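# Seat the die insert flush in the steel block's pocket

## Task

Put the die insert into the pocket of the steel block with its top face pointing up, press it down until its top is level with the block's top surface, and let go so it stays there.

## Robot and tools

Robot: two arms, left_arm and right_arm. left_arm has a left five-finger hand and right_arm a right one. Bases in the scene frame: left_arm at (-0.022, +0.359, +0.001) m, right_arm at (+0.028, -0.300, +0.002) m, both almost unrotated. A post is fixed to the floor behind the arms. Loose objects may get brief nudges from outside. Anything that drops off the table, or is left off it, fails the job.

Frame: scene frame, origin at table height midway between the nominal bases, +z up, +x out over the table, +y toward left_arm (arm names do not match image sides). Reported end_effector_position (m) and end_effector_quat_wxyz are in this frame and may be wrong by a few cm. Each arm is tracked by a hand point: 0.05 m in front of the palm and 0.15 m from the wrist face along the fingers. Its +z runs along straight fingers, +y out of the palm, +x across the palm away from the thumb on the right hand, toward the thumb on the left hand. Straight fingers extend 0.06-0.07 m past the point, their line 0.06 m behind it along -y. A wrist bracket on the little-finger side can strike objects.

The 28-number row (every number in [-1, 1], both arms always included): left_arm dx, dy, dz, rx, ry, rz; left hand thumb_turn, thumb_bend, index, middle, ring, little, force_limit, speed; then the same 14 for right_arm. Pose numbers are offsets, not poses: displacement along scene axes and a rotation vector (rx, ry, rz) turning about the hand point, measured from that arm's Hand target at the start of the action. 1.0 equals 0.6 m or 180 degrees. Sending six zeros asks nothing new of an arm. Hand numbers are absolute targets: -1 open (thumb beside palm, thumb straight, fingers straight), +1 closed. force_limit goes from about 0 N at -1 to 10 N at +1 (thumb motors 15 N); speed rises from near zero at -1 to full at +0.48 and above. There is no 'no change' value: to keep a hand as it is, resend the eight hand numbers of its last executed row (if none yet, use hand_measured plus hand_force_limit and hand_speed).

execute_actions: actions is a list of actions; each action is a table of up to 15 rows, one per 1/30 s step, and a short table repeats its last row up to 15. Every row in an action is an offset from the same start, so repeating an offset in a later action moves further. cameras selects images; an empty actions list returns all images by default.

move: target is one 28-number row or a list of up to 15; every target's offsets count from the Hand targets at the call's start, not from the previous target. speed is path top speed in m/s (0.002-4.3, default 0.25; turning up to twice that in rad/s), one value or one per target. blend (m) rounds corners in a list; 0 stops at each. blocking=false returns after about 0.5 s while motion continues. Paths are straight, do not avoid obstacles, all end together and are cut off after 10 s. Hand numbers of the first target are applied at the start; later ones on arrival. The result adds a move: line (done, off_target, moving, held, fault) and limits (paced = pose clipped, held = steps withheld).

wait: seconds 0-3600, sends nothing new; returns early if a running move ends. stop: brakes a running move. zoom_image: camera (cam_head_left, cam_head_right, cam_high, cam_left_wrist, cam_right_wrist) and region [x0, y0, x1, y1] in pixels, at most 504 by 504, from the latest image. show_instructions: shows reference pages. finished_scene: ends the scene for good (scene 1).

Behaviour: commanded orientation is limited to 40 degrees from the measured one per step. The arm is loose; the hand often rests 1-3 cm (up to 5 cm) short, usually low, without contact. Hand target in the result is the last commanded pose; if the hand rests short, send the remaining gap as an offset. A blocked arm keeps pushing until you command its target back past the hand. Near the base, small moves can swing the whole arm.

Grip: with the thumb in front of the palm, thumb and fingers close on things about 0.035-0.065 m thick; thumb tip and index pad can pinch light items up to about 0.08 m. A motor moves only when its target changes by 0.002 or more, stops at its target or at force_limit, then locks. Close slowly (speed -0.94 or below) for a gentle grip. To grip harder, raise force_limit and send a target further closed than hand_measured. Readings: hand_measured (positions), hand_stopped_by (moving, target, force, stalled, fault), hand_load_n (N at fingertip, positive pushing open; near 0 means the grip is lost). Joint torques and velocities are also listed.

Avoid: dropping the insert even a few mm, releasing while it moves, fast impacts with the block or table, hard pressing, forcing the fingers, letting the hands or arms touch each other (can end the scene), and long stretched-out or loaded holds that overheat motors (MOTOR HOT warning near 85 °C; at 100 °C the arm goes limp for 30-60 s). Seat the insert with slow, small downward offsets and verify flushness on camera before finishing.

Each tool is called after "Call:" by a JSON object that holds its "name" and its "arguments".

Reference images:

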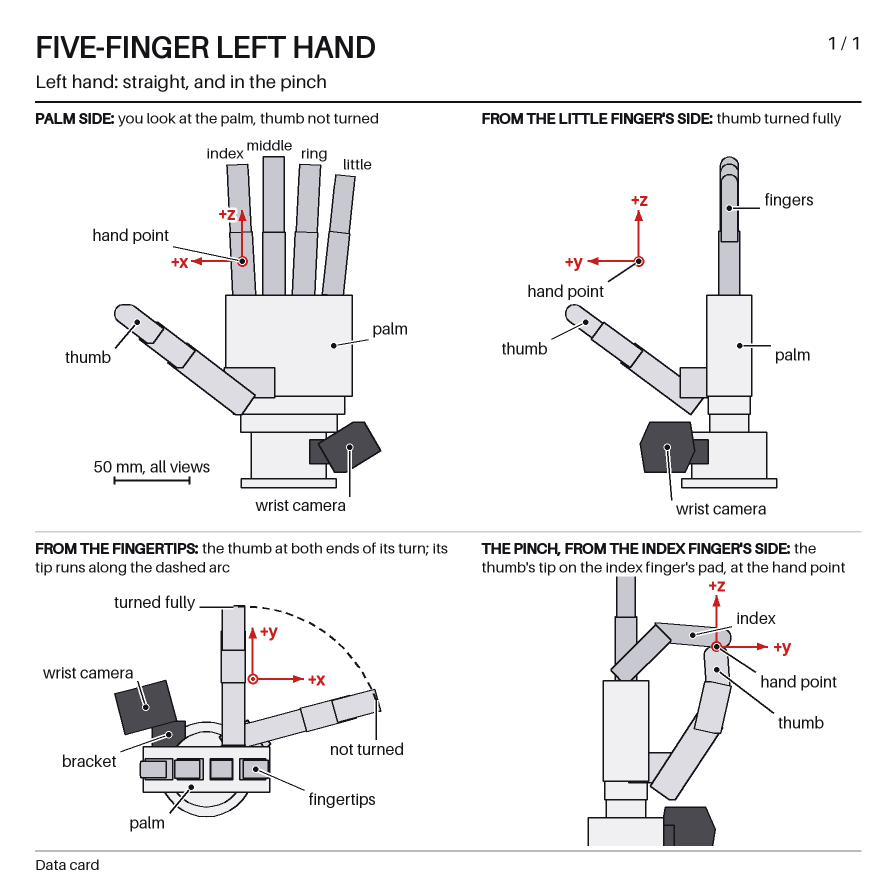

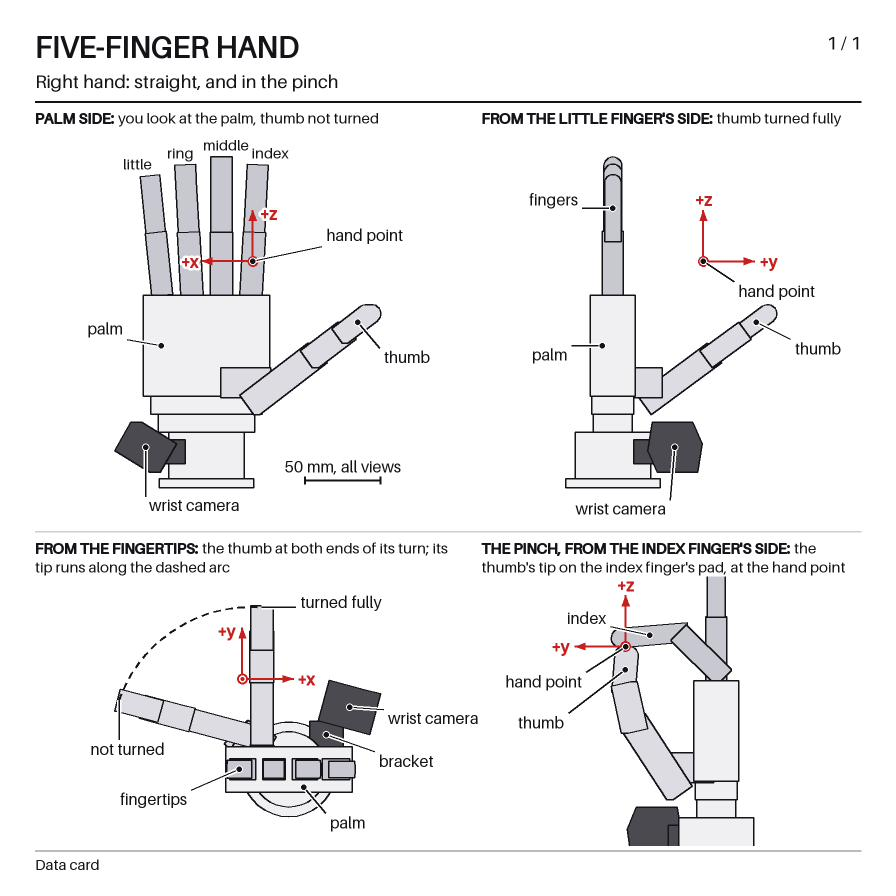

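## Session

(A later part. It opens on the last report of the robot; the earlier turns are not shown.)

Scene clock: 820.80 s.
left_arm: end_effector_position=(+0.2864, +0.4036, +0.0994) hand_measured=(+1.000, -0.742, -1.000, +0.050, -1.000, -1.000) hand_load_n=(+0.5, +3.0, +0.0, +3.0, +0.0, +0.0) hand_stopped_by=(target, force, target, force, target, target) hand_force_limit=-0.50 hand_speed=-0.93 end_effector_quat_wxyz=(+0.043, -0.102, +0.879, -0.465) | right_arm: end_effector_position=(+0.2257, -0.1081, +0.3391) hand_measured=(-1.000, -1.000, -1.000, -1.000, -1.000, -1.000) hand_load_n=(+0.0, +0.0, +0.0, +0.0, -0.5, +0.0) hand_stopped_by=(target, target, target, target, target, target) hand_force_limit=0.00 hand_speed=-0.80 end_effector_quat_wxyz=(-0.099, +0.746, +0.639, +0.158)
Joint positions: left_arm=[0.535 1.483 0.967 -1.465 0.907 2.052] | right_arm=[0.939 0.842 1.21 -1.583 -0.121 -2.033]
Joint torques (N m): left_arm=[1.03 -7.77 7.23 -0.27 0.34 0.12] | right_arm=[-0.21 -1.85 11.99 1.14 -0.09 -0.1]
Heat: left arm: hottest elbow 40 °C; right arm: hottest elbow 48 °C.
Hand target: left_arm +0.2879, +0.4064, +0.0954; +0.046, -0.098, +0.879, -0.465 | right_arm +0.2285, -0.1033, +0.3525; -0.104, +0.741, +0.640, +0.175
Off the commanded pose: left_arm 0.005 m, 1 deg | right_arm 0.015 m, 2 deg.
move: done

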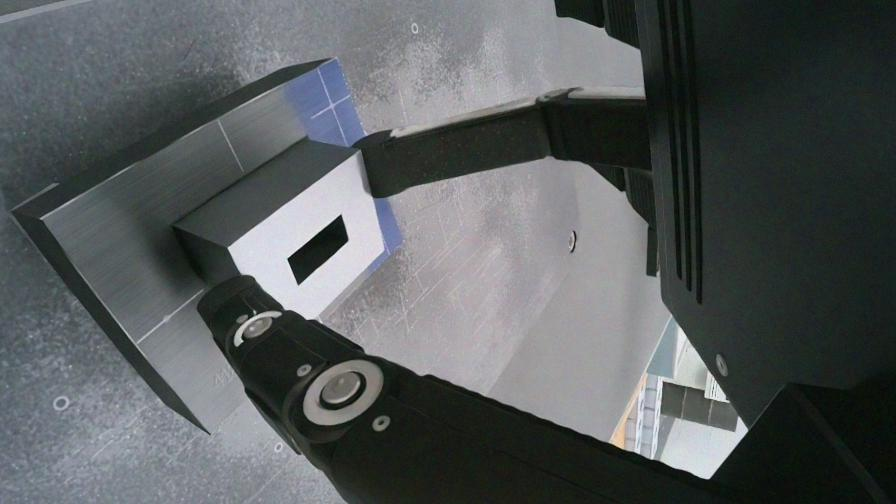

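Call:
{"name": "move", "arguments": {"target": [[0,0,0,0,0,0,1,-0.55,-1,0.15,-1,-1,0.2,-0.92,0,0,0,0,0,0,-1,-1,-1,-1,-1,-1,0,-0.8],[0.006,0.0,0.018,0,0,0,1,-0.55,-1,0.15,-1,-1,0.2,-0.92,0,0,0,0,0,0,-1,-1,-1,-1,-1,-1,0,-0.8]], "speed": 0.02, "cameras": ["cam_left_wrist"]}}

Call:
{"name": "zoom_image", "arguments": {"camera": "cam_left_wrist", "region": [160, 80, 460, 350]}}

Scene clock: 823.27 s.
left_arm: end_effector_position=(+0.2859, +0.4033, +0.0997) hand_measured=(+1.000, -0.728, -1.000, +0.062, -1.000, -1.000) hand_load_n=(+1.0, +8.5, +0.0, +8.5, -0.5, +0.0) hand_stopped_by=(target, force, target, force, target, target) hand_force_limit=0.20 hand_speed=-0.92 end_effector_quat_wxyz=(+0.042, -0.102, +0.878, -0.465) | right_arm: end_effector_position=(+0.2257, -0.1081, +0.3391) hand_measured=(-1.000, -1.000, -1.000, -1.000, -1.000, -1.000) hand_load_n=(+0.0, +0.0, +0.0, +0.5, +0.0, +0.0) hand_stopped_by=(target, target, target, target, target, target) hand_force_limit=0.00 hand_speed=-0.80 end_effector_quat_wxyz=(-0.099, +0.746, +0.639, +0.158)
Joint positions: left_arm=[0.535 1.483 0.967 -1.468 0.907 2.053] | right_arm=[0.939 0.842 1.21 -1.583 -0.121 -2.033]
Joint torques (N m): left_arm=[0.56 -8.41 9.14 -1.35 0.41 0.05] | right_arm=[-0.26 -1.9 11.97 1.13 -0.09 -0.1]
Heat: left arm: hottest elbow 40 °C; right arm: hottest elbow 48 °C.
Hand target: left_arm +0.2915, +0.4064, +0.1062; +0.046, -0.098, +0.879, -0.465 | right_arm +0.2285, -0.1033, +0.3525; -0.104, +0.741, +0.640, +0.175
Off the commanded pose: left_arm 0.009 m, 1 deg | right_arm 0.015 m, 2 deg.
move: done

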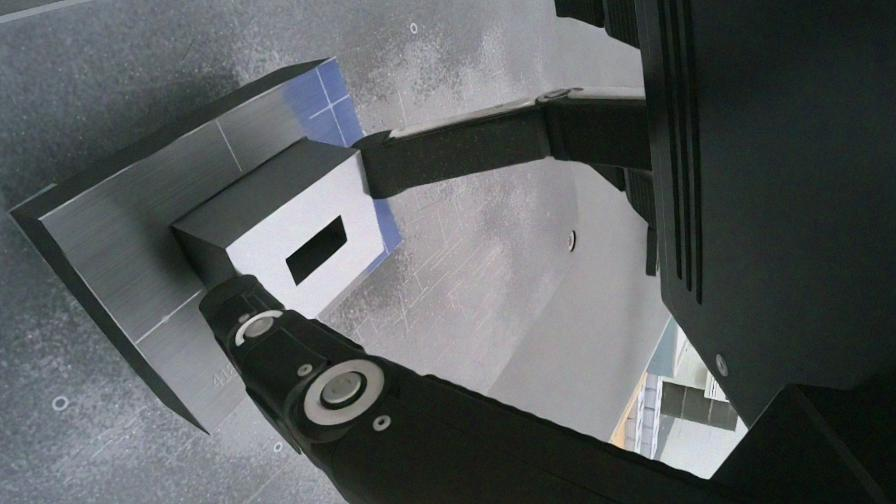

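Scaled by 1.680 from the camera's image (finer frame: 1280x720).

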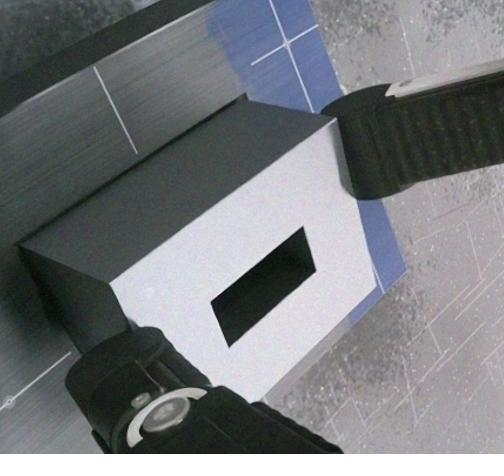

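Call:
{"name": "move", "arguments": {"target": [0.002,0.0,0.008,0,0,0,1,-0.55,-1,0.15,-1,-1,0.2,-0.92,0,0,0,0,0,0,-1,-1,-1,-1,-1,-1,0,-0.8], "speed": 0.02, "cameras": ["cam_left_wrist"]}}

Call:
{"name": "zoom_image", "arguments": {"camera": "cam_left_wrist", "region": [160, 80, 460, 350]}}

Scene clock: 824.40 s.
left_arm: end_effector_position=(+0.2844, +0.4025, +0.1016) hand_measured=(+1.000, -0.728, -1.000, +0.064, -1.000, -1.000) hand_load_n=(+0.5, +0.5, -0.5, +0.5, +0.0, +0.0) hand_stopped_by=(target, force, target, force, target, target) hand_force_limit=0.20 hand_speed=-0.92 end_effector_quat_wxyz=(+0.039, -0.103, +0.877, -0.467) | right_arm: end_effector_position=(+0.2257, -0.1081, +0.3391) hand_measured=(-1.000, -1.000, -1.000, -1.000, -1.000, -1.000) hand_load_n=(+0.0, +0.0, +0.0, +0.0, +0.0, +0.0) hand_stopped_by=(target, target, target, target, target, target) hand_force_limit=0.00 hand_speed=-0.80 end_effector_quat_wxyz=(-0.099, +0.746, +0.639, +0.158)
Joint positions: left_arm=[0.535 1.483 0.97 -1.482 0.907 2.058] | right_arm=[0.939 0.842 1.21 -1.583 -0.121 -2.033]
Joint torques (N m): left_arm=[0.44 -8.7 9.73 -1.25 0.44 0.03] | right_arm=[-0.21 -1.9 11.97 1.13 -0.09 -0.1]
Heat: left arm: hottest elbow 40 °C; right arm: hottest elbow 48 °C.
Hand target: left_arm +0.2927, +0.4064, +0.1110; +0.046, -0.098, +0.879, -0.465 | right_arm +0.2285, -0.1033, +0.3525; -0.104, +0.741, +0.640, +0.175
Off the commanded pose: left_arm 0.013 m, 1 deg | right_arm 0.015 m, 2 deg.
move: off_target (left_arm)

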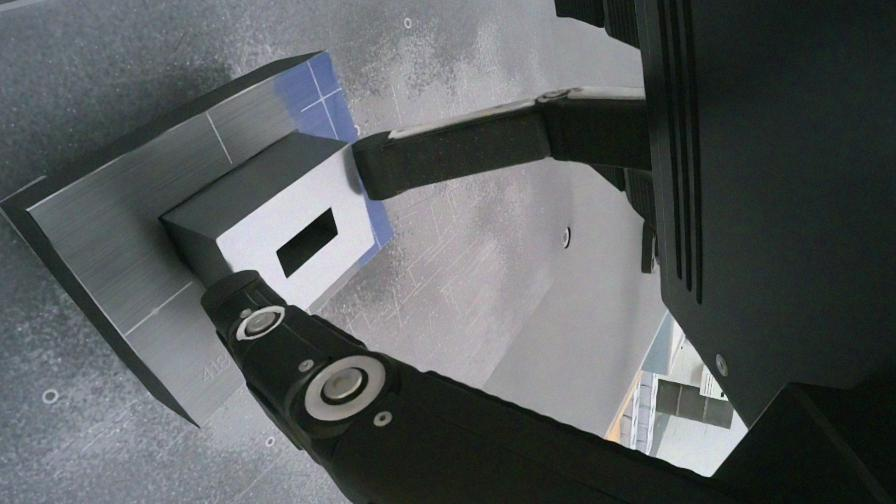

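Scaled by 1.680 from the camera's image (finer frame: 1280x720).

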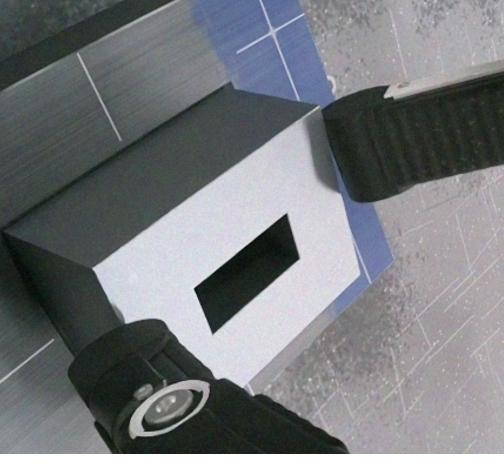

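Call:
{"name": "move", "arguments": {"target": [[0,0,0,0,0,0,1,-0.85,-1,-0.15,-1,-1,0.2,-0.6,0,0,0,0,0,0,-1,-1,-1,-1,-1,-1,0,-0.8],[-0.001,0.002,-0.028,0,0,0,1,-0.85,-1,-0.15,-1,-1,0.2,-0.6,0,0,0,0,0,0,-1,-1,-1,-1,-1,-1,0,-0.8]], "speed": 0.04, "cameras": ["cam_left_wrist"]}}

Call:
{"name": "zoom_image", "arguments": {"camera": "cam_left_wrist", "region": [160, 80, 460, 350]}}

Scene clock: 827.50 s.
left_arm: end_effector_position=(+0.2884, +0.4047, +0.0972) hand_measured=(+1.000, -0.850, -1.000, -0.150, -1.000, -1.000) hand_load_n=(+0.0, +0.0, +0.0, +0.0, +0.0, +0.0) hand_stopped_by=(target, target, target, target, target, target) hand_force_limit=0.20 hand_speed=-0.60 end_effector_quat_wxyz=(+0.044, -0.100, +0.879, -0.465) | right_arm: end_effector_position=(+0.2257, -0.1081, +0.3391) hand_measured=(-1.000, -1.000, -1.000, -1.000, -1.000, -1.000) hand_load_n=(+0.0, +0.0, +0.0, +0.0, +0.0, +0.0) hand_stopped_by=(target, target, target, target, target, target) hand_force_limit=0.00 hand_speed=-0.80 end_effector_quat_wxyz=(-0.099, +0.746, +0.639, +0.158)
Joint positions: left_arm=[0.535 1.492 0.97 -1.46 0.907 2.058] | right_arm=[0.939 0.842 1.21 -1.583 -0.121 -2.033]
Joint torques (N m): left_arm=[0.79 -7.65 7.79 -0.25 0.39 0.09] | right_arm=[-0.21 -1.9 11.97 1.13 -0.09 -0.1]
Heat: left arm: hottest elbow 40 °C; right arm: hottest elbow 48 °C.
Hand target: left_arm +0.2921, +0.4076, +0.0942; +0.046, -0.098, +0.879, -0.465 | right_arm +0.2285, -0.1033, +0.3525; -0.104, +0.741, +0.640, +0.175
Off the commanded pose: left_arm 0.006 m, 0 deg | right_arm 0.015 m, 2 deg.
move: done

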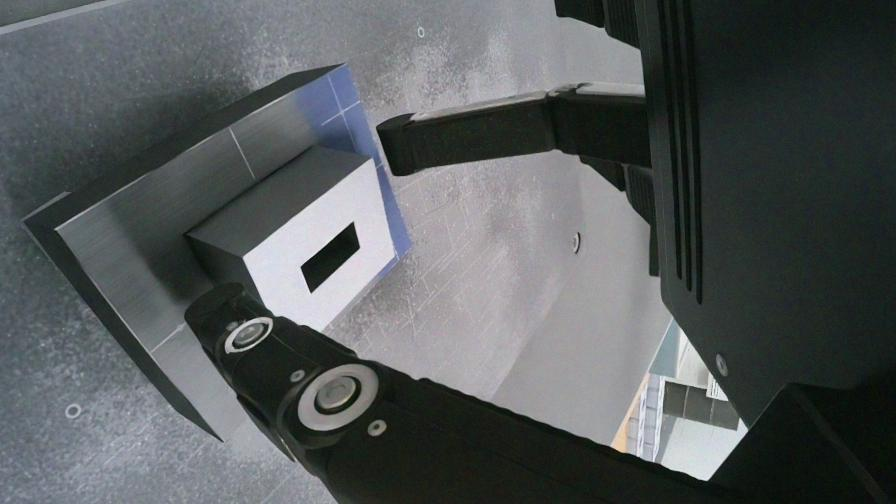

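Scaled by 1.680 from the camera's image (finer frame: 1280x720).

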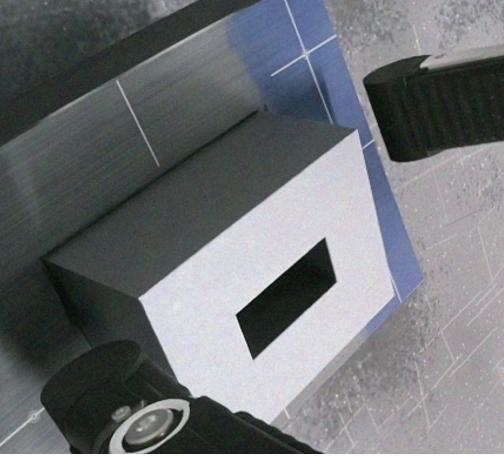

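Call:
{"name": "move", "arguments": {"target": [[-0.015,0.0,0.0,0,0,0,1,-0.85,-1,-0.15,-1,-1,0.2,-0.6,0,0,0,0,0,0,-1,-1,-1,-1,-1,-1,0,-0.8],[-0.015,0.0,0.0,0,0,0,1,-0.6,-1,0.08,-1,-1,-0.4,-0.92,0,0,0,0,0,0,-1,-1,-1,-1,-1,-1,0,-0.8]], "speed": 0.04, "cameras": ["cam_left_wrist"]}}

Call:
{"name": "zoom_image", "arguments": {"camera": "cam_left_wrist", "region": [160, 80, 460, 350]}}

Scene clock: 830.50 s.
left_arm: end_effector_position=(+0.2844, +0.4059, +0.0943) hand_measured=(+1.000, -0.744, -1.000, +0.042, -1.000, -1.000) hand_load_n=(+0.5, +4.5, +0.0, +4.5, +0.0, +0.0) hand_stopped_by=(target, force, target, force, target, target) hand_force_limit=-0.40 hand_speed=-0.92 end_effector_quat_wxyz=(+0.043, -0.102, +0.878, -0.465) | right_arm: end_effector_position=(+0.2257, -0.1081, +0.3391) hand_measured=(-1.000, -1.000, -1.000, -1.000, -1.000, -1.000) hand_load_n=(+0.5, +0.0, +0.0, +0.0, +0.0, +0.0) hand_stopped_by=(target, target, target, target, target, target) hand_force_limit=0.00 hand_speed=-0.80 end_effector_quat_wxyz=(-0.099, +0.746, +0.639, +0.158)
Joint positions: left_arm=[0.543 1.492 0.959 -1.46 0.904 2.067] | right_arm=[0.939 0.842 1.21 -1.583 -0.121 -2.033]
Joint torques (N m): left_arm=[1.14 -8.7 6.93 -0.73 0.32 0.13] | right_arm=[-0.21 -1.85 11.99 1.11 -0.09 -0.1]
Heat: left arm: hottest elbow 40 °C; right arm: hottest elbow 48 °C.
Hand target: left_arm +0.2831, +0.4076, +0.0942; +0.046, -0.098, +0.879, -0.465 | right_arm +0.2285, -0.1033, +0.3525; -0.104, +0.741, +0.640, +0.175
Off the commanded pose: left_arm 0.002 m, 1 deg | right_arm 0.015 m, 2 deg.
move: done

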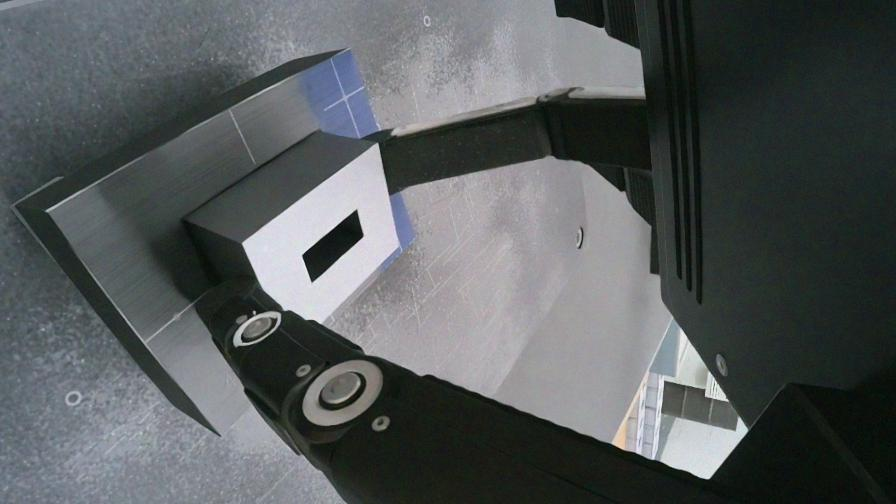

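Scaled by 1.680 from the camera's image (finer frame: 1280x720).

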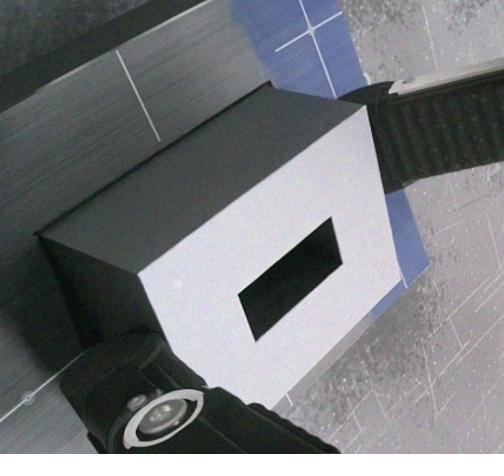

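Call:
{"name": "move", "arguments": {"target": [[0,0,0.0,0,0,0,1,-0.5,-1,0.18,-1,-1,0.45,-0.92,0,0,0,0,0,0,-1,-1,-1,-1,-1,-1,0,-0.8],[0.012,0.0,0.02,0,0,0,1,-0.5,-1,0.18,-1,-1,0.45,-0.92,0,0,0,0,0,0,-1,-1,-1,-1,-1,-1,0,-0.8]], "speed": 0.03, "cameras": ["cam_left_wrist"]}}

Call:
{"name": "zoom_image", "arguments": {"camera": "cam_left_wrist", "region": [160, 80, 460, 350]}}

Scene clock: 832.87 s.
left_arm: end_effector_position=(+0.2836, +0.4057, +0.0944) hand_measured=(+1.000, -0.730, -1.000, +0.048, -1.000, -1.000) hand_load_n=(+1.0, +11.5, +0.0, +9.5, +0.0, +0.0) hand_stopped_by=(target, force, target, force, target, target) hand_force_limit=0.45 hand_speed=-0.92 end_effector_quat_wxyz=(+0.042, -0.100, +0.879, -0.465) | right_arm: end_effector_position=(+0.2257, -0.1081, +0.3391) hand_measured=(-1.000, -1.000, -1.000, -1.000, -1.000, -1.000) hand_load_n=(+0.0, +0.0, +0.0, +0.0, +0.0, +0.0) hand_stopped_by=(target, target, target, target, target, target) hand_force_limit=0.00 hand_speed=-0.80 end_effector_quat_wxyz=(-0.099, +0.746, +0.639, +0.158)
Joint positions: left_arm=[0.543 1.492 0.959 -1.465 0.903 2.073] | right_arm=[0.939 0.842 1.21 -1.583 -0.121 -2.033]
Joint torques (N m): left_arm=[0.21 -9.05 9.62 -1.65 0.5 -0.03] | right_arm=[-0.21 -1.9 11.97 1.11 -0.09 -0.1]
Heat: left arm: hottest elbow 40 °C; right arm: hottest elbow 48 °C.
Hand target: left_arm +0.2903, +0.4076, +0.1062; +0.046, -0.098, +0.879, -0.465 | right_arm +0.2285, -0.1033, +0.3525; -0.104, +0.741, +0.640, +0.175
Off the commanded pose: left_arm 0.014 m, 0 deg | right_arm 0.015 m, 2 deg.
move: off_target (left_arm)

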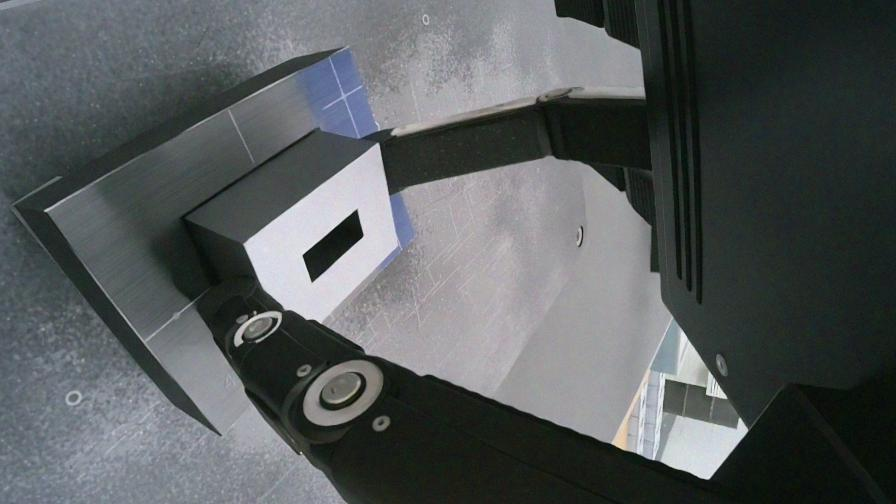

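Scaled by 1.680 from the camera's image (finer frame: 1280x720).

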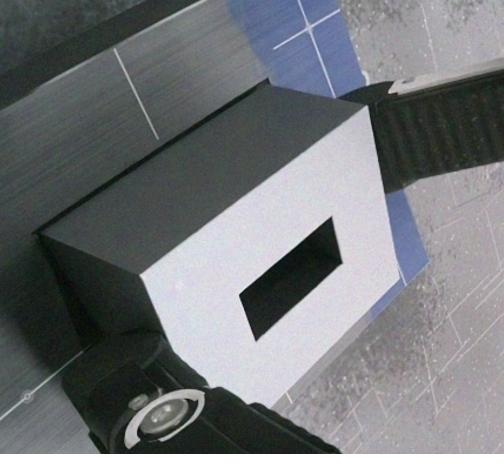

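Call:
{"name": "move", "arguments": {"target": [0.008,0.0,0.01,0,0,0,1,-0.5,-1,0.18,-1,-1,0.45,-0.92,0,0,0,0,0,0,-1,-1,-1,-1,-1,-1,0,-0.8], "speed": 0.02, "cameras": ["cam_left_wrist"]}}

Call:
{"name": "zoom_image", "arguments": {"camera": "cam_left_wrist", "region": [160, 80, 460, 350]}}

Scene clock: 834.13 s.
left_arm: end_effector_position=(+0.2834, +0.4050, +0.0980) hand_measured=(+1.000, -0.730, -1.000, +0.048, -1.000, -1.000) hand_load_n=(+1.5, +12.0, +0.0, +9.5, +0.0, +0.0) hand_stopped_by=(target, force, target, force, target, target) hand_force_limit=0.45 hand_speed=-0.92 end_effector_quat_wxyz=(+0.039, -0.101, +0.878, -0.466) | right_arm: end_effector_position=(+0.2257, -0.1081, +0.3391) hand_measured=(-1.000, -1.000, -1.000, -1.000, -1.000, -1.000) hand_load_n=(+0.0, +0.0, +0.0, +0.0, +0.0, +0.0) hand_stopped_by=(target, target, target, target, target, target) hand_force_limit=0.00 hand_speed=-0.80 end_effector_quat_wxyz=(-0.099, +0.746, +0.639, +0.158)
Joint positions: left_arm=[0.541 1.492 0.968 -1.482 0.903 2.073] | right_arm=[0.939 0.842 1.21 -1.583 -0.121 -2.033]
Joint torques (N m): left_arm=[-0.15 -9.17 10.51 -1.46 0.59 -0.12] | right_arm=[-0.21 -1.85 11.97 1.13 -0.09 -0.1]
Heat: left arm: hottest elbow 40 °C; right arm: hottest elbow 48 °C.
Hand target: left_arm +0.2951, +0.4076, +0.1122; +0.046, -0.098, +0.879, -0.465 | right_arm +0.2285, -0.1033, +0.3525; -0.104, +0.741, +0.640, +0.175
Off the commanded pose: left_arm 0.019 m, 1 deg | right_arm 0.015 m, 2 deg.
move: off_target (left_arm)

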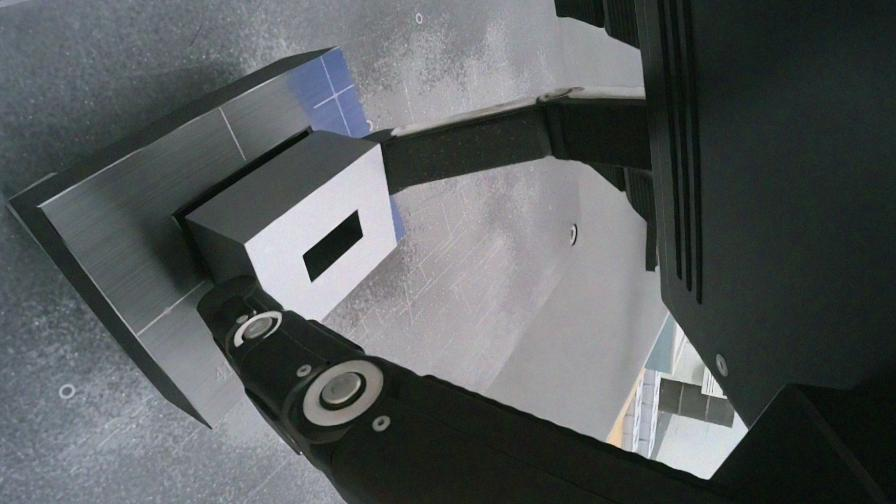

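Scaled by 1.680 from the camera's image (finer frame: 1280x720).

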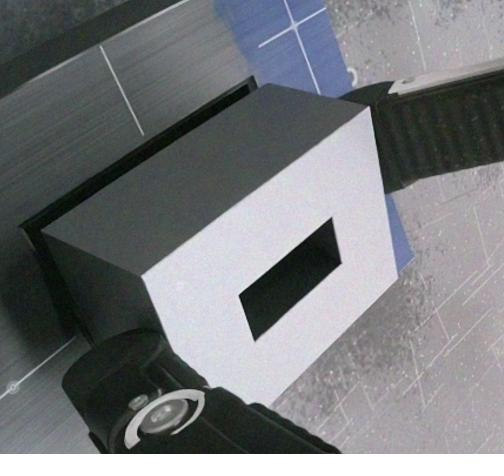

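Call:
{"name": "move", "arguments": {"target": [0.003,0.0,0.006,-0.005,0.027,0,1,-0.5,-1,0.18,-1,-1,0.45,-0.92,0,0,0,0,0,0,-1,-1,-1,-1,-1,-1,0,-0.8], "speed": 0.03, "cameras": ["cam_left_wrist"]}}

Call:
{"name": "zoom_image", "arguments": {"camera": "cam_left_wrist", "region": [160, 80, 460, 350]}}

Scene clock: 836.70 s.
left_arm: end_effector_position=(+0.2874, +0.4054, +0.1058) hand_measured=(+1.000, -0.730, -1.000, +0.048, -1.000, -1.000) hand_load_n=(+1.0, +11.5, +0.0, +9.5, +0.0, +0.0) hand_stopped_by=(target, force, target, force, target, target) hand_force_limit=0.45 hand_speed=-0.92 end_effector_quat_wxyz=(+0.012, -0.112, +0.877, -0.468) | right_arm: end_effector_position=(+0.2257, -0.1081, +0.3391) hand_measured=(-1.000, -1.000, -1.000, -1.000, -1.000, -1.000) hand_load_n=(+0.0, +0.0, +0.0, +0.5, +0.0, +0.0) hand_stopped_by=(target, target, target, target, target, target) hand_force_limit=0.00 hand_speed=-0.80 end_effector_quat_wxyz=(-0.099, +0.746, +0.639, +0.158)
Joint positions: left_arm=[0.527 1.522 1.016 -1.534 0.889 2.047] | right_arm=[0.939 0.842 1.21 -1.583 -0.121 -2.033]
Joint torques (N m): left_arm=[-0.21 -8.41 10.51 -1.59 0.41 -0.25] | right_arm=[-0.15 -1.9 11.97 1.13 -0.09 -0.1]
Heat: left arm: hottest elbow 41 °C; right arm: hottest elbow 48 °C.
Hand target: left_arm +0.2969, +0.4075, +0.1158; +0.008, -0.118, +0.876, -0.468 | right_arm +0.2285, -0.1033, +0.3525; -0.104, +0.741, +0.640, +0.175
Off the commanded pose: left_arm 0.014 m, 1 deg | right_arm 0.015 m, 2 deg.
move: off_target (left_arm)

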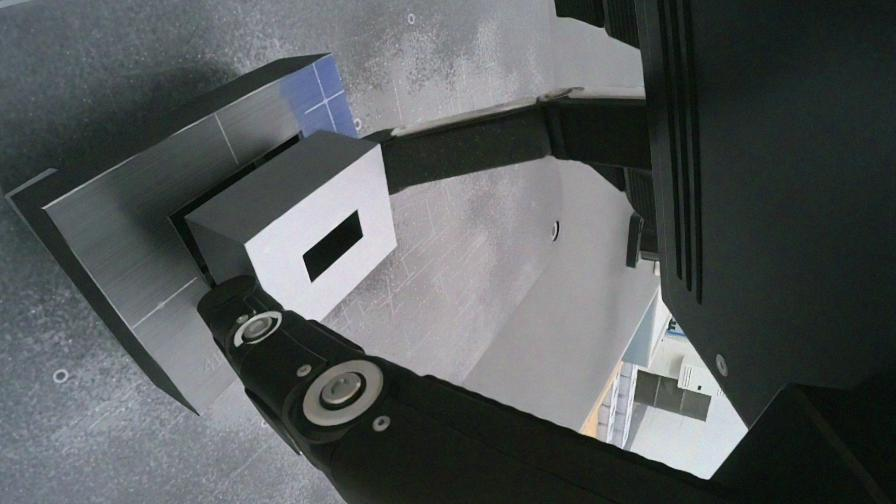

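Scaled by 1.680 from the camera's image (finer frame: 1280x720).

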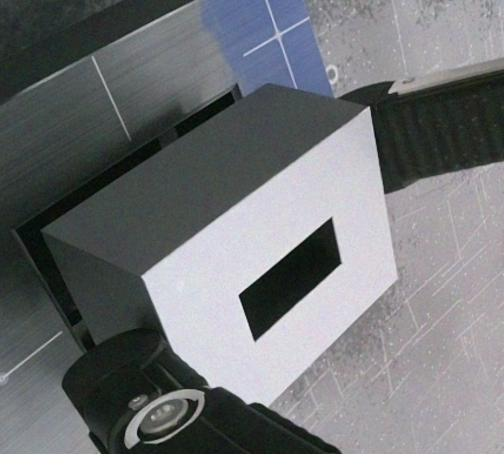

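Call:
{"name": "move", "arguments": {"target": [0.0,0.0,0.0,-0.008,0.042,0,1,-0.5,-1,0.18,-1,-1,0.45,-0.92,0,0,0,0,0,0,-1,-1,-1,-1,-1,-1,0,-0.8], "speed": 0.05, "cameras": ["cam_left_wrist"]}}

Call:
{"name": "zoom_image", "arguments": {"camera": "cam_left_wrist", "region": [140, 80, 440, 350]}}

Scene clock: 840.67 s.
left_arm: end_effector_position=(+0.2882, +0.4059, +0.1064) hand_measured=(+1.000, -0.730, -1.000, +0.048, -1.000, -1.000) hand_load_n=(+1.0, +11.5, +0.0, +9.5, +0.0, +0.0) hand_stopped_by=(target, force, target, force, target, target) hand_force_limit=0.45 hand_speed=-0.92 end_effector_quat_wxyz=(-0.045, -0.141, +0.870, -0.471) | right_arm: end_effector_position=(+0.2257, -0.1081, +0.3391) hand_measured=(-1.000, -1.000, -1.000, -1.000, -1.000, -1.000) hand_load_n=(+0.0, +0.0, +0.0, +0.0, +0.0, +0.0) hand_stopped_by=(target, target, target, target, target, target) hand_force_limit=0.00 hand_speed=-0.80 end_effector_quat_wxyz=(-0.099, +0.746, +0.639, +0.158)
Joint positions: left_arm=[0.512 1.596 1.076 -1.606 0.863 1.998] | right_arm=[0.939 0.842 1.21 -1.583 -0.121 -2.033]
Joint torques (N m): left_arm=[-0.26 -9.52 10.19 -1.83 0.37 -0.28] | right_arm=[-0.21 -1.9 11.97 1.11 -0.09 -0.1]
Heat: left arm: hottest elbow 41 °C; right arm: hottest elbow 48 °C.
Hand target: left_arm +0.2969, +0.4076, +0.1158; -0.051, -0.148, +0.869, -0.470 | right_arm +0.2285, -0.1033, +0.3525; -0.104, +0.741, +0.640, +0.175
Off the commanded pose: left_arm 0.013 m, 1 deg | right_arm 0.015 m, 2 deg.
move: off_target (left_arm)

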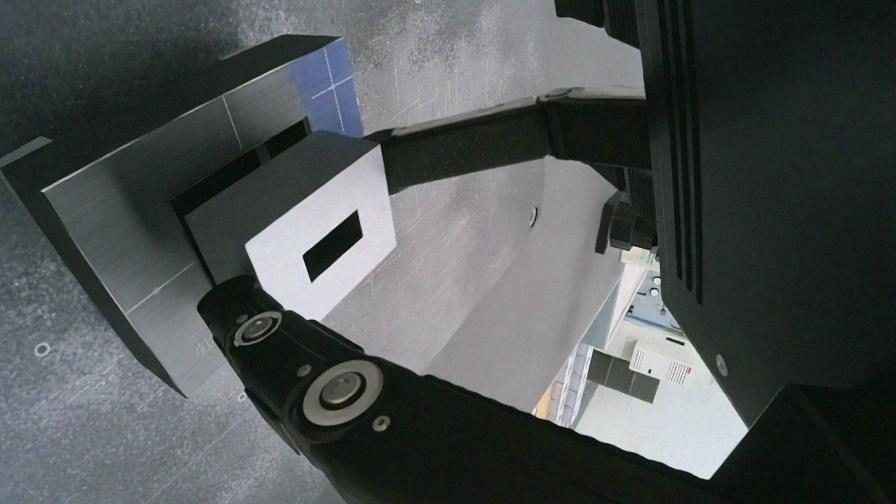

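Scaled by 1.680 from the camera's image (finer frame: 1280x720).

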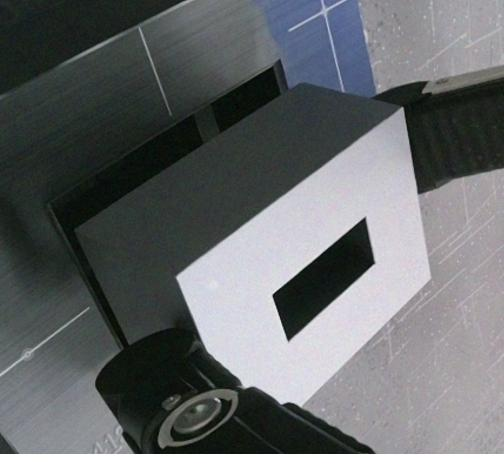

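Call:
{"name": "zoom_image", "arguments": {"camera": "cam_left_wrist", "region": [140, 90, 400, 330]}}

Call:
{"name": "zoom_image", "arguments": {"camera": "cam_left_wrist", "region": [0, 130, 200, 230]}}

Call:
{"name": "zoom_image", "arguments": {"camera": "cam_left_wrist", "region": [110, 320, 230, 410]}}

Call:
{"name": "zoom_image", "arguments": {"camera": "cam_left_wrist", "region": [240, 20, 380, 130]}}

Scaled by 1.938 from the camera's image (finer frame: 1280x720).

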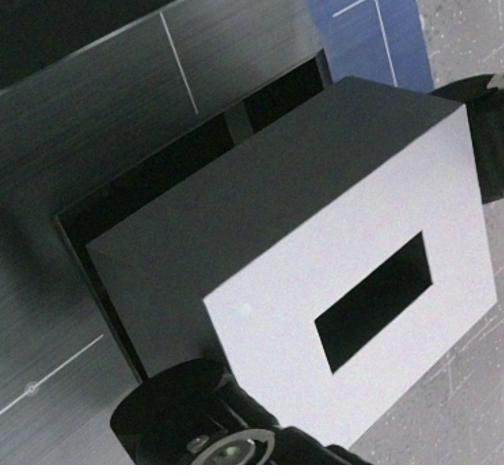

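Scaled by 2.520 from the camera's image (finer frame: 1280x720).

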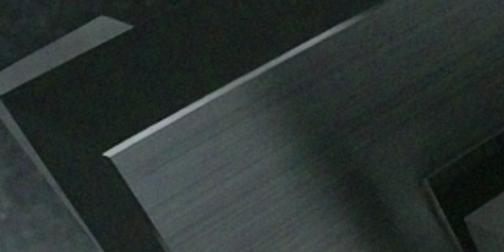

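Scaled by 4.200 from the camera's image (finer frame: 1280x720).

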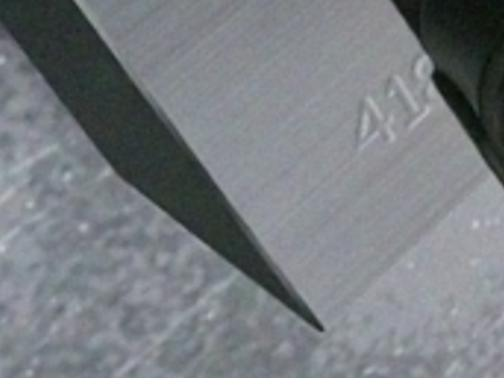

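Scaled by 3.600 from the camera's image (finer frame: 1280x720).

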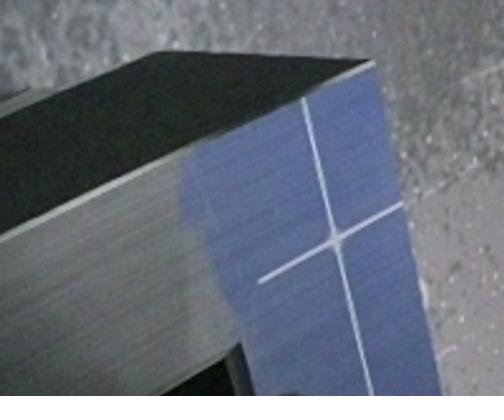

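Call:
{"name": "move", "arguments": {"target": [0.0,-0.004,-0.014,0,0,0,1,-0.5,-1,0.18,-1,-1,0.45,-0.92,0,0,0,0,0,0,-1,-1,-1,-1,-1,-1,0,-0.8], "speed": 0.02, "cameras": ["cam_left_wrist"]}}

Call:
{"name": "zoom_image", "arguments": {"camera": "cam_left_wrist", "region": [140, 90, 400, 330]}}

Scene clock: 847.27 s.
left_arm: end_effector_position=(+0.2880, +0.4040, +0.1046) hand_measured=(+1.000, -0.730, -1.000, +0.048, -1.000, -1.000) hand_load_n=(+1.0, +12.0, +0.0, +9.5, +0.0, +0.0) hand_stopped_by=(target, force, target, force, target, target) hand_force_limit=0.45 hand_speed=-0.92 end_effector_quat_wxyz=(-0.051, -0.143, +0.869, -0.471) | right_arm: end_effector_position=(+0.2257, -0.1081, +0.3391) hand_measured=(-1.000, -1.000, -1.000, -1.000, -1.000, -1.000) hand_load_n=(+0.0, +0.0, +0.0, +0.0, +0.0, +0.0) hand_stopped_by=(target, target, target, target, target, target) hand_force_limit=0.00 hand_speed=-0.80 end_effector_quat_wxyz=(-0.099, +0.746, +0.639, +0.158)
Joint positions: left_arm=[0.507 1.603 1.076 -1.606 0.863 1.992] | right_arm=[0.939 0.842 1.21 -1.583 -0.121 -2.033]
Joint torques (N m): left_arm=[-0.21 -9.41 8.94 -0.65 0.47 -0.28] | right_arm=[-0.21 -1.9 11.97 1.13 -0.09 -0.1]
Heat: left arm: hottest elbow 41 °C; right arm: hottest elbow 48 °C.
Hand target: left_arm +0.2969, +0.4052, +0.1074; -0.051, -0.148, +0.869, -0.470 | right_arm +0.2285, -0.1033, +0.3525; -0.104, +0.741, +0.640, +0.175
Off the commanded pose: left_arm 0.009 m, 1 deg | right_arm 0.015 m, 2 deg.
move: done

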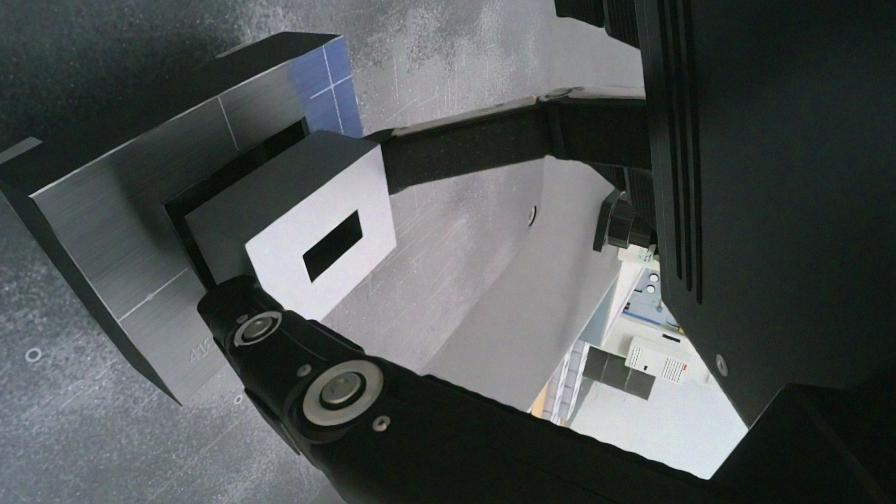

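Scaled by 1.938 from the camera's image (finer frame: 1280x720).

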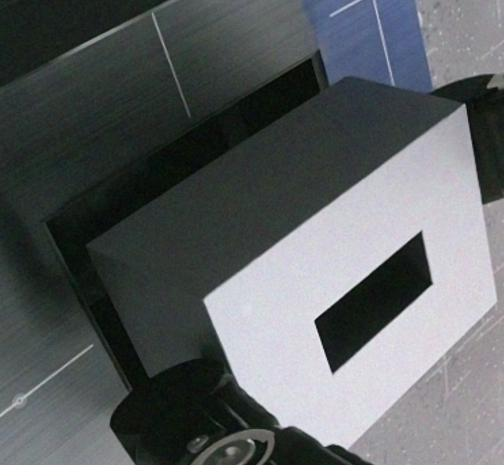

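Call:
{"name": "move", "arguments": {"target": [0.006,0.004,-0.004,0,0,0,1,-0.5,-1,0.18,-1,-1,0.45,-0.92,0,0,0,0,0,0,-1,-1,-1,-1,-1,-1,0,-0.8], "speed": 0.02, "cameras": ["cam_left_wrist"]}}

Call:
{"name": "zoom_image", "arguments": {"camera": "cam_left_wrist", "region": [140, 90, 400, 330]}}

Scene clock: 849.23 s.
left_arm: end_effector_position=(+0.2886, +0.4044, +0.1004) hand_measured=(+1.000, -0.730, -1.000, +0.048, -1.000, -1.000) hand_load_n=(+1.0, +12.0, +0.0, +9.0, +0.0, +0.0) hand_stopped_by=(target, force, target, force, target, target) hand_force_limit=0.45 hand_speed=-0.92 end_effector_quat_wxyz=(-0.055, -0.145, +0.868, -0.473) | right_arm: end_effector_position=(+0.2257, -0.1081, +0.3391) hand_measured=(-1.000, -1.000, -1.000, -1.000, -1.000, -1.000) hand_load_n=(+0.0, +0.0, +0.0, +0.0, +0.0, +0.0) hand_stopped_by=(target, target, target, target, target, target) hand_force_limit=0.00 hand_speed=-0.80 end_effector_quat_wxyz=(-0.099, +0.746, +0.639, +0.158)
Joint positions: left_arm=[0.507 1.617 1.077 -1.601 0.863 1.992] | right_arm=[0.939 0.842 1.21 -1.583 -0.121 -2.033]
Joint torques (N m): left_arm=[-0.03 -9.52 9.62 -0.76 0.44 -0.27] | right_arm=[-0.21 -1.9 11.97 1.13 -0.09 -0.1]
Heat: left arm: hottest elbow 41 °C; right arm: hottest elbow 48 °C.
Hand target: left_arm +0.3005, +0.4076, +0.1050; -0.051, -0.148, +0.869, -0.470 | right_arm +0.2285, -0.1033, +0.3525; -0.104, +0.741, +0.640, +0.175
Off the commanded pose: left_arm 0.013 m, 1 deg | right_arm 0.015 m, 2 deg.
move: off_target (left_arm)

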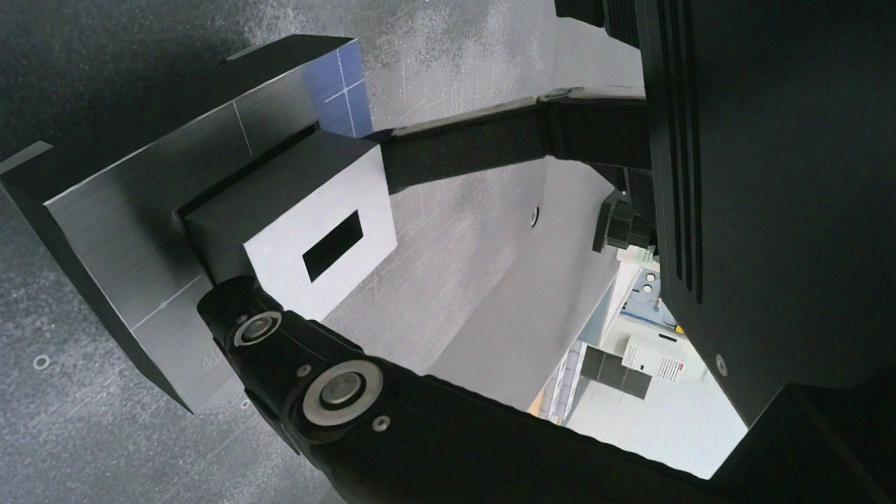

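Scaled by 1.938 from the camera's image (finer frame: 1280x720).

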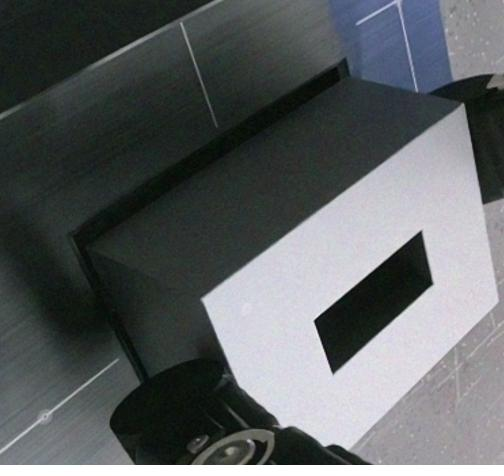

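Call:
{"name": "move", "arguments": {"target": [0.0042,0.0,0.0,0,0,0,1,-0.5,-1,0.18,-1,-1,0.45,-0.92,0,0,0,0,0,0,-1,-1,-1,-1,-1,-1,0,-0.8], "speed": 0.02, "cameras": ["cam_left_wrist"]}}

Call:
{"name": "zoom_image", "arguments": {"camera": "cam_left_wrist", "region": [140, 90, 400, 330]}}

Scene clock: 850.70 s.
left_arm: end_effector_position=(+0.2894, +0.4042, +0.1001) hand_measured=(+1.000, -0.730, -1.000, +0.048, -1.000, -1.000) hand_load_n=(+1.0, +12.0, +0.0, +9.5, +0.0, -0.5) hand_stopped_by=(target, force, target, force, target, target) hand_force_limit=0.45 hand_speed=-0.92 end_effector_quat_wxyz=(-0.056, -0.145, +0.867, -0.473) | right_arm: end_effector_position=(+0.2257, -0.1081, +0.3391) hand_measured=(-1.000, -1.000, -1.000, -1.000, -1.000, -1.000) hand_load_n=(+0.0, +0.0, +0.0, +0.0, +0.0, +0.0) hand_stopped_by=(target, target, target, target, target, target) hand_force_limit=0.00 hand_speed=-0.80 end_effector_quat_wxyz=(-0.099, +0.746, +0.639, +0.158)
Joint positions: left_arm=[0.505 1.62 1.079 -1.601 0.863 1.99] | right_arm=[0.939 0.842 1.21 -1.583 -0.121 -2.033]
Joint torques (N m): left_arm=[-0.21 -9.41 9.95 -0.68 0.5 -0.28] | right_arm=[-0.15 -1.96 11.97 1.13 -0.09 -0.1]
Heat: left arm: hottest elbow 41 °C; right arm: hottest elbow 48 °C.
Hand target: left_arm +0.3030, +0.4075, +0.1049; -0.051, -0.148, +0.869, -0.470 | right_arm +0.2285, -0.1033, +0.3525; -0.104, +0.741, +0.640, +0.175
Off the commanded pose: left_arm 0.015 m, 1 deg | right_arm 0.015 m, 2 deg.
move: off_target (left_arm)

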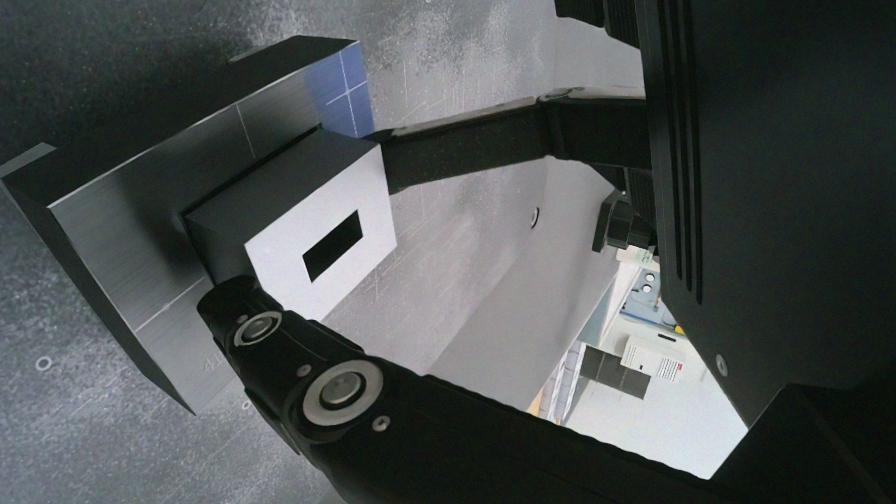

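Scaled by 1.938 from the camera's image (finer frame: 1280x720).

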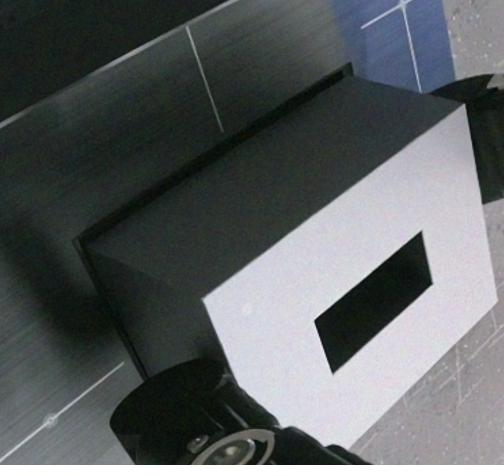

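Call:
{"name": "move", "arguments": {"target": [0.0035,0.0,-0.003,0,0,0,1,-0.5,-1,0.18,-1,-1,0.45,-0.92,0,0,0,0,0,0,-1,-1,-1,-1,-1,-1,0,-0.8], "speed": 0.02, "cameras": ["cam_left_wrist"]}}

Call:
{"name": "zoom_image", "arguments": {"camera": "cam_left_wrist", "region": [165, 190, 245, 290]}}

Call:
{"name": "zoom_image", "arguments": {"camera": "cam_left_wrist", "region": [280, 100, 360, 160]}}

Scene clock: 851.90 s.
left_arm: end_effector_position=(+0.2901, +0.4041, +0.0992) hand_measured=(+1.000, -0.730, -1.000, +0.048, -1.000, -1.000) hand_load_n=(+1.5, +12.5, +0.0, +9.0, +0.0, +0.0) hand_stopped_by=(target, force, target, force, target, target) hand_force_limit=0.45 hand_speed=-0.92 end_effector_quat_wxyz=(-0.058, -0.148, +0.867, -0.472) | right_arm: end_effector_position=(+0.2257, -0.1081, +0.3391) hand_measured=(-1.000, -1.000, -1.000, -1.000, -1.000, -1.000) hand_load_n=(+0.0, +0.0, +0.0, +0.0, +0.0, +0.0) hand_stopped_by=(target, target, target, target, target, target) hand_force_limit=0.00 hand_speed=-0.80 end_effector_quat_wxyz=(-0.099, +0.746, +0.639, +0.158)
Joint positions: left_arm=[0.504 1.624 1.081 -1.598 0.863 1.981] | right_arm=[0.939 0.842 1.21 -1.583 -0.121 -2.033]
Joint torques (N m): left_arm=[-0.21 -9.41 10 -0.59 0.53 -0.23] | right_arm=[-0.21 -1.9 11.97 1.14 -0.09 -0.1]
Heat: left arm: hottest elbow 41 °C; right arm: hottest elbow 48 °C.
Hand target: left_arm +0.3051, +0.4075, +0.1031; -0.051, -0.148, +0.869, -0.470 | right_arm +0.2285, -0.1033, +0.3525; -0.104, +0.741, +0.640, +0.175
Off the commanded pose: left_arm 0.016 m, 1 deg | right_arm 0.015 m, 2 deg.
move: off_target (left_arm)

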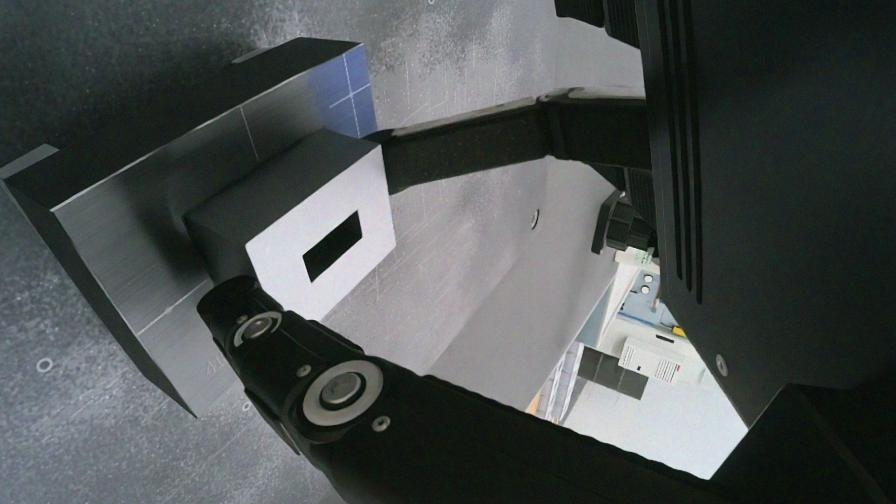

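Scaled by 5.040 from the camera's image (finer frame: 1280x720).

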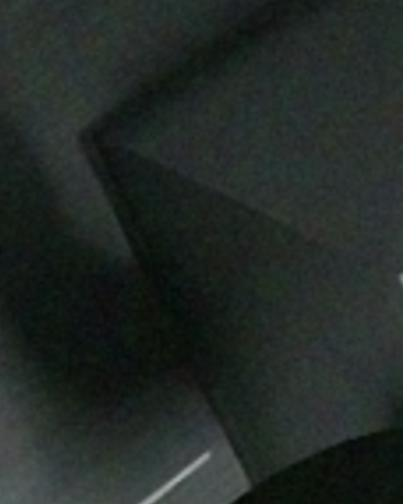

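Scaled by 6.300 from the camera's image (finer frame: 1280x720).

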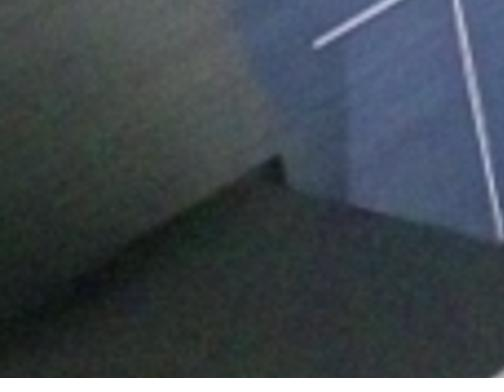

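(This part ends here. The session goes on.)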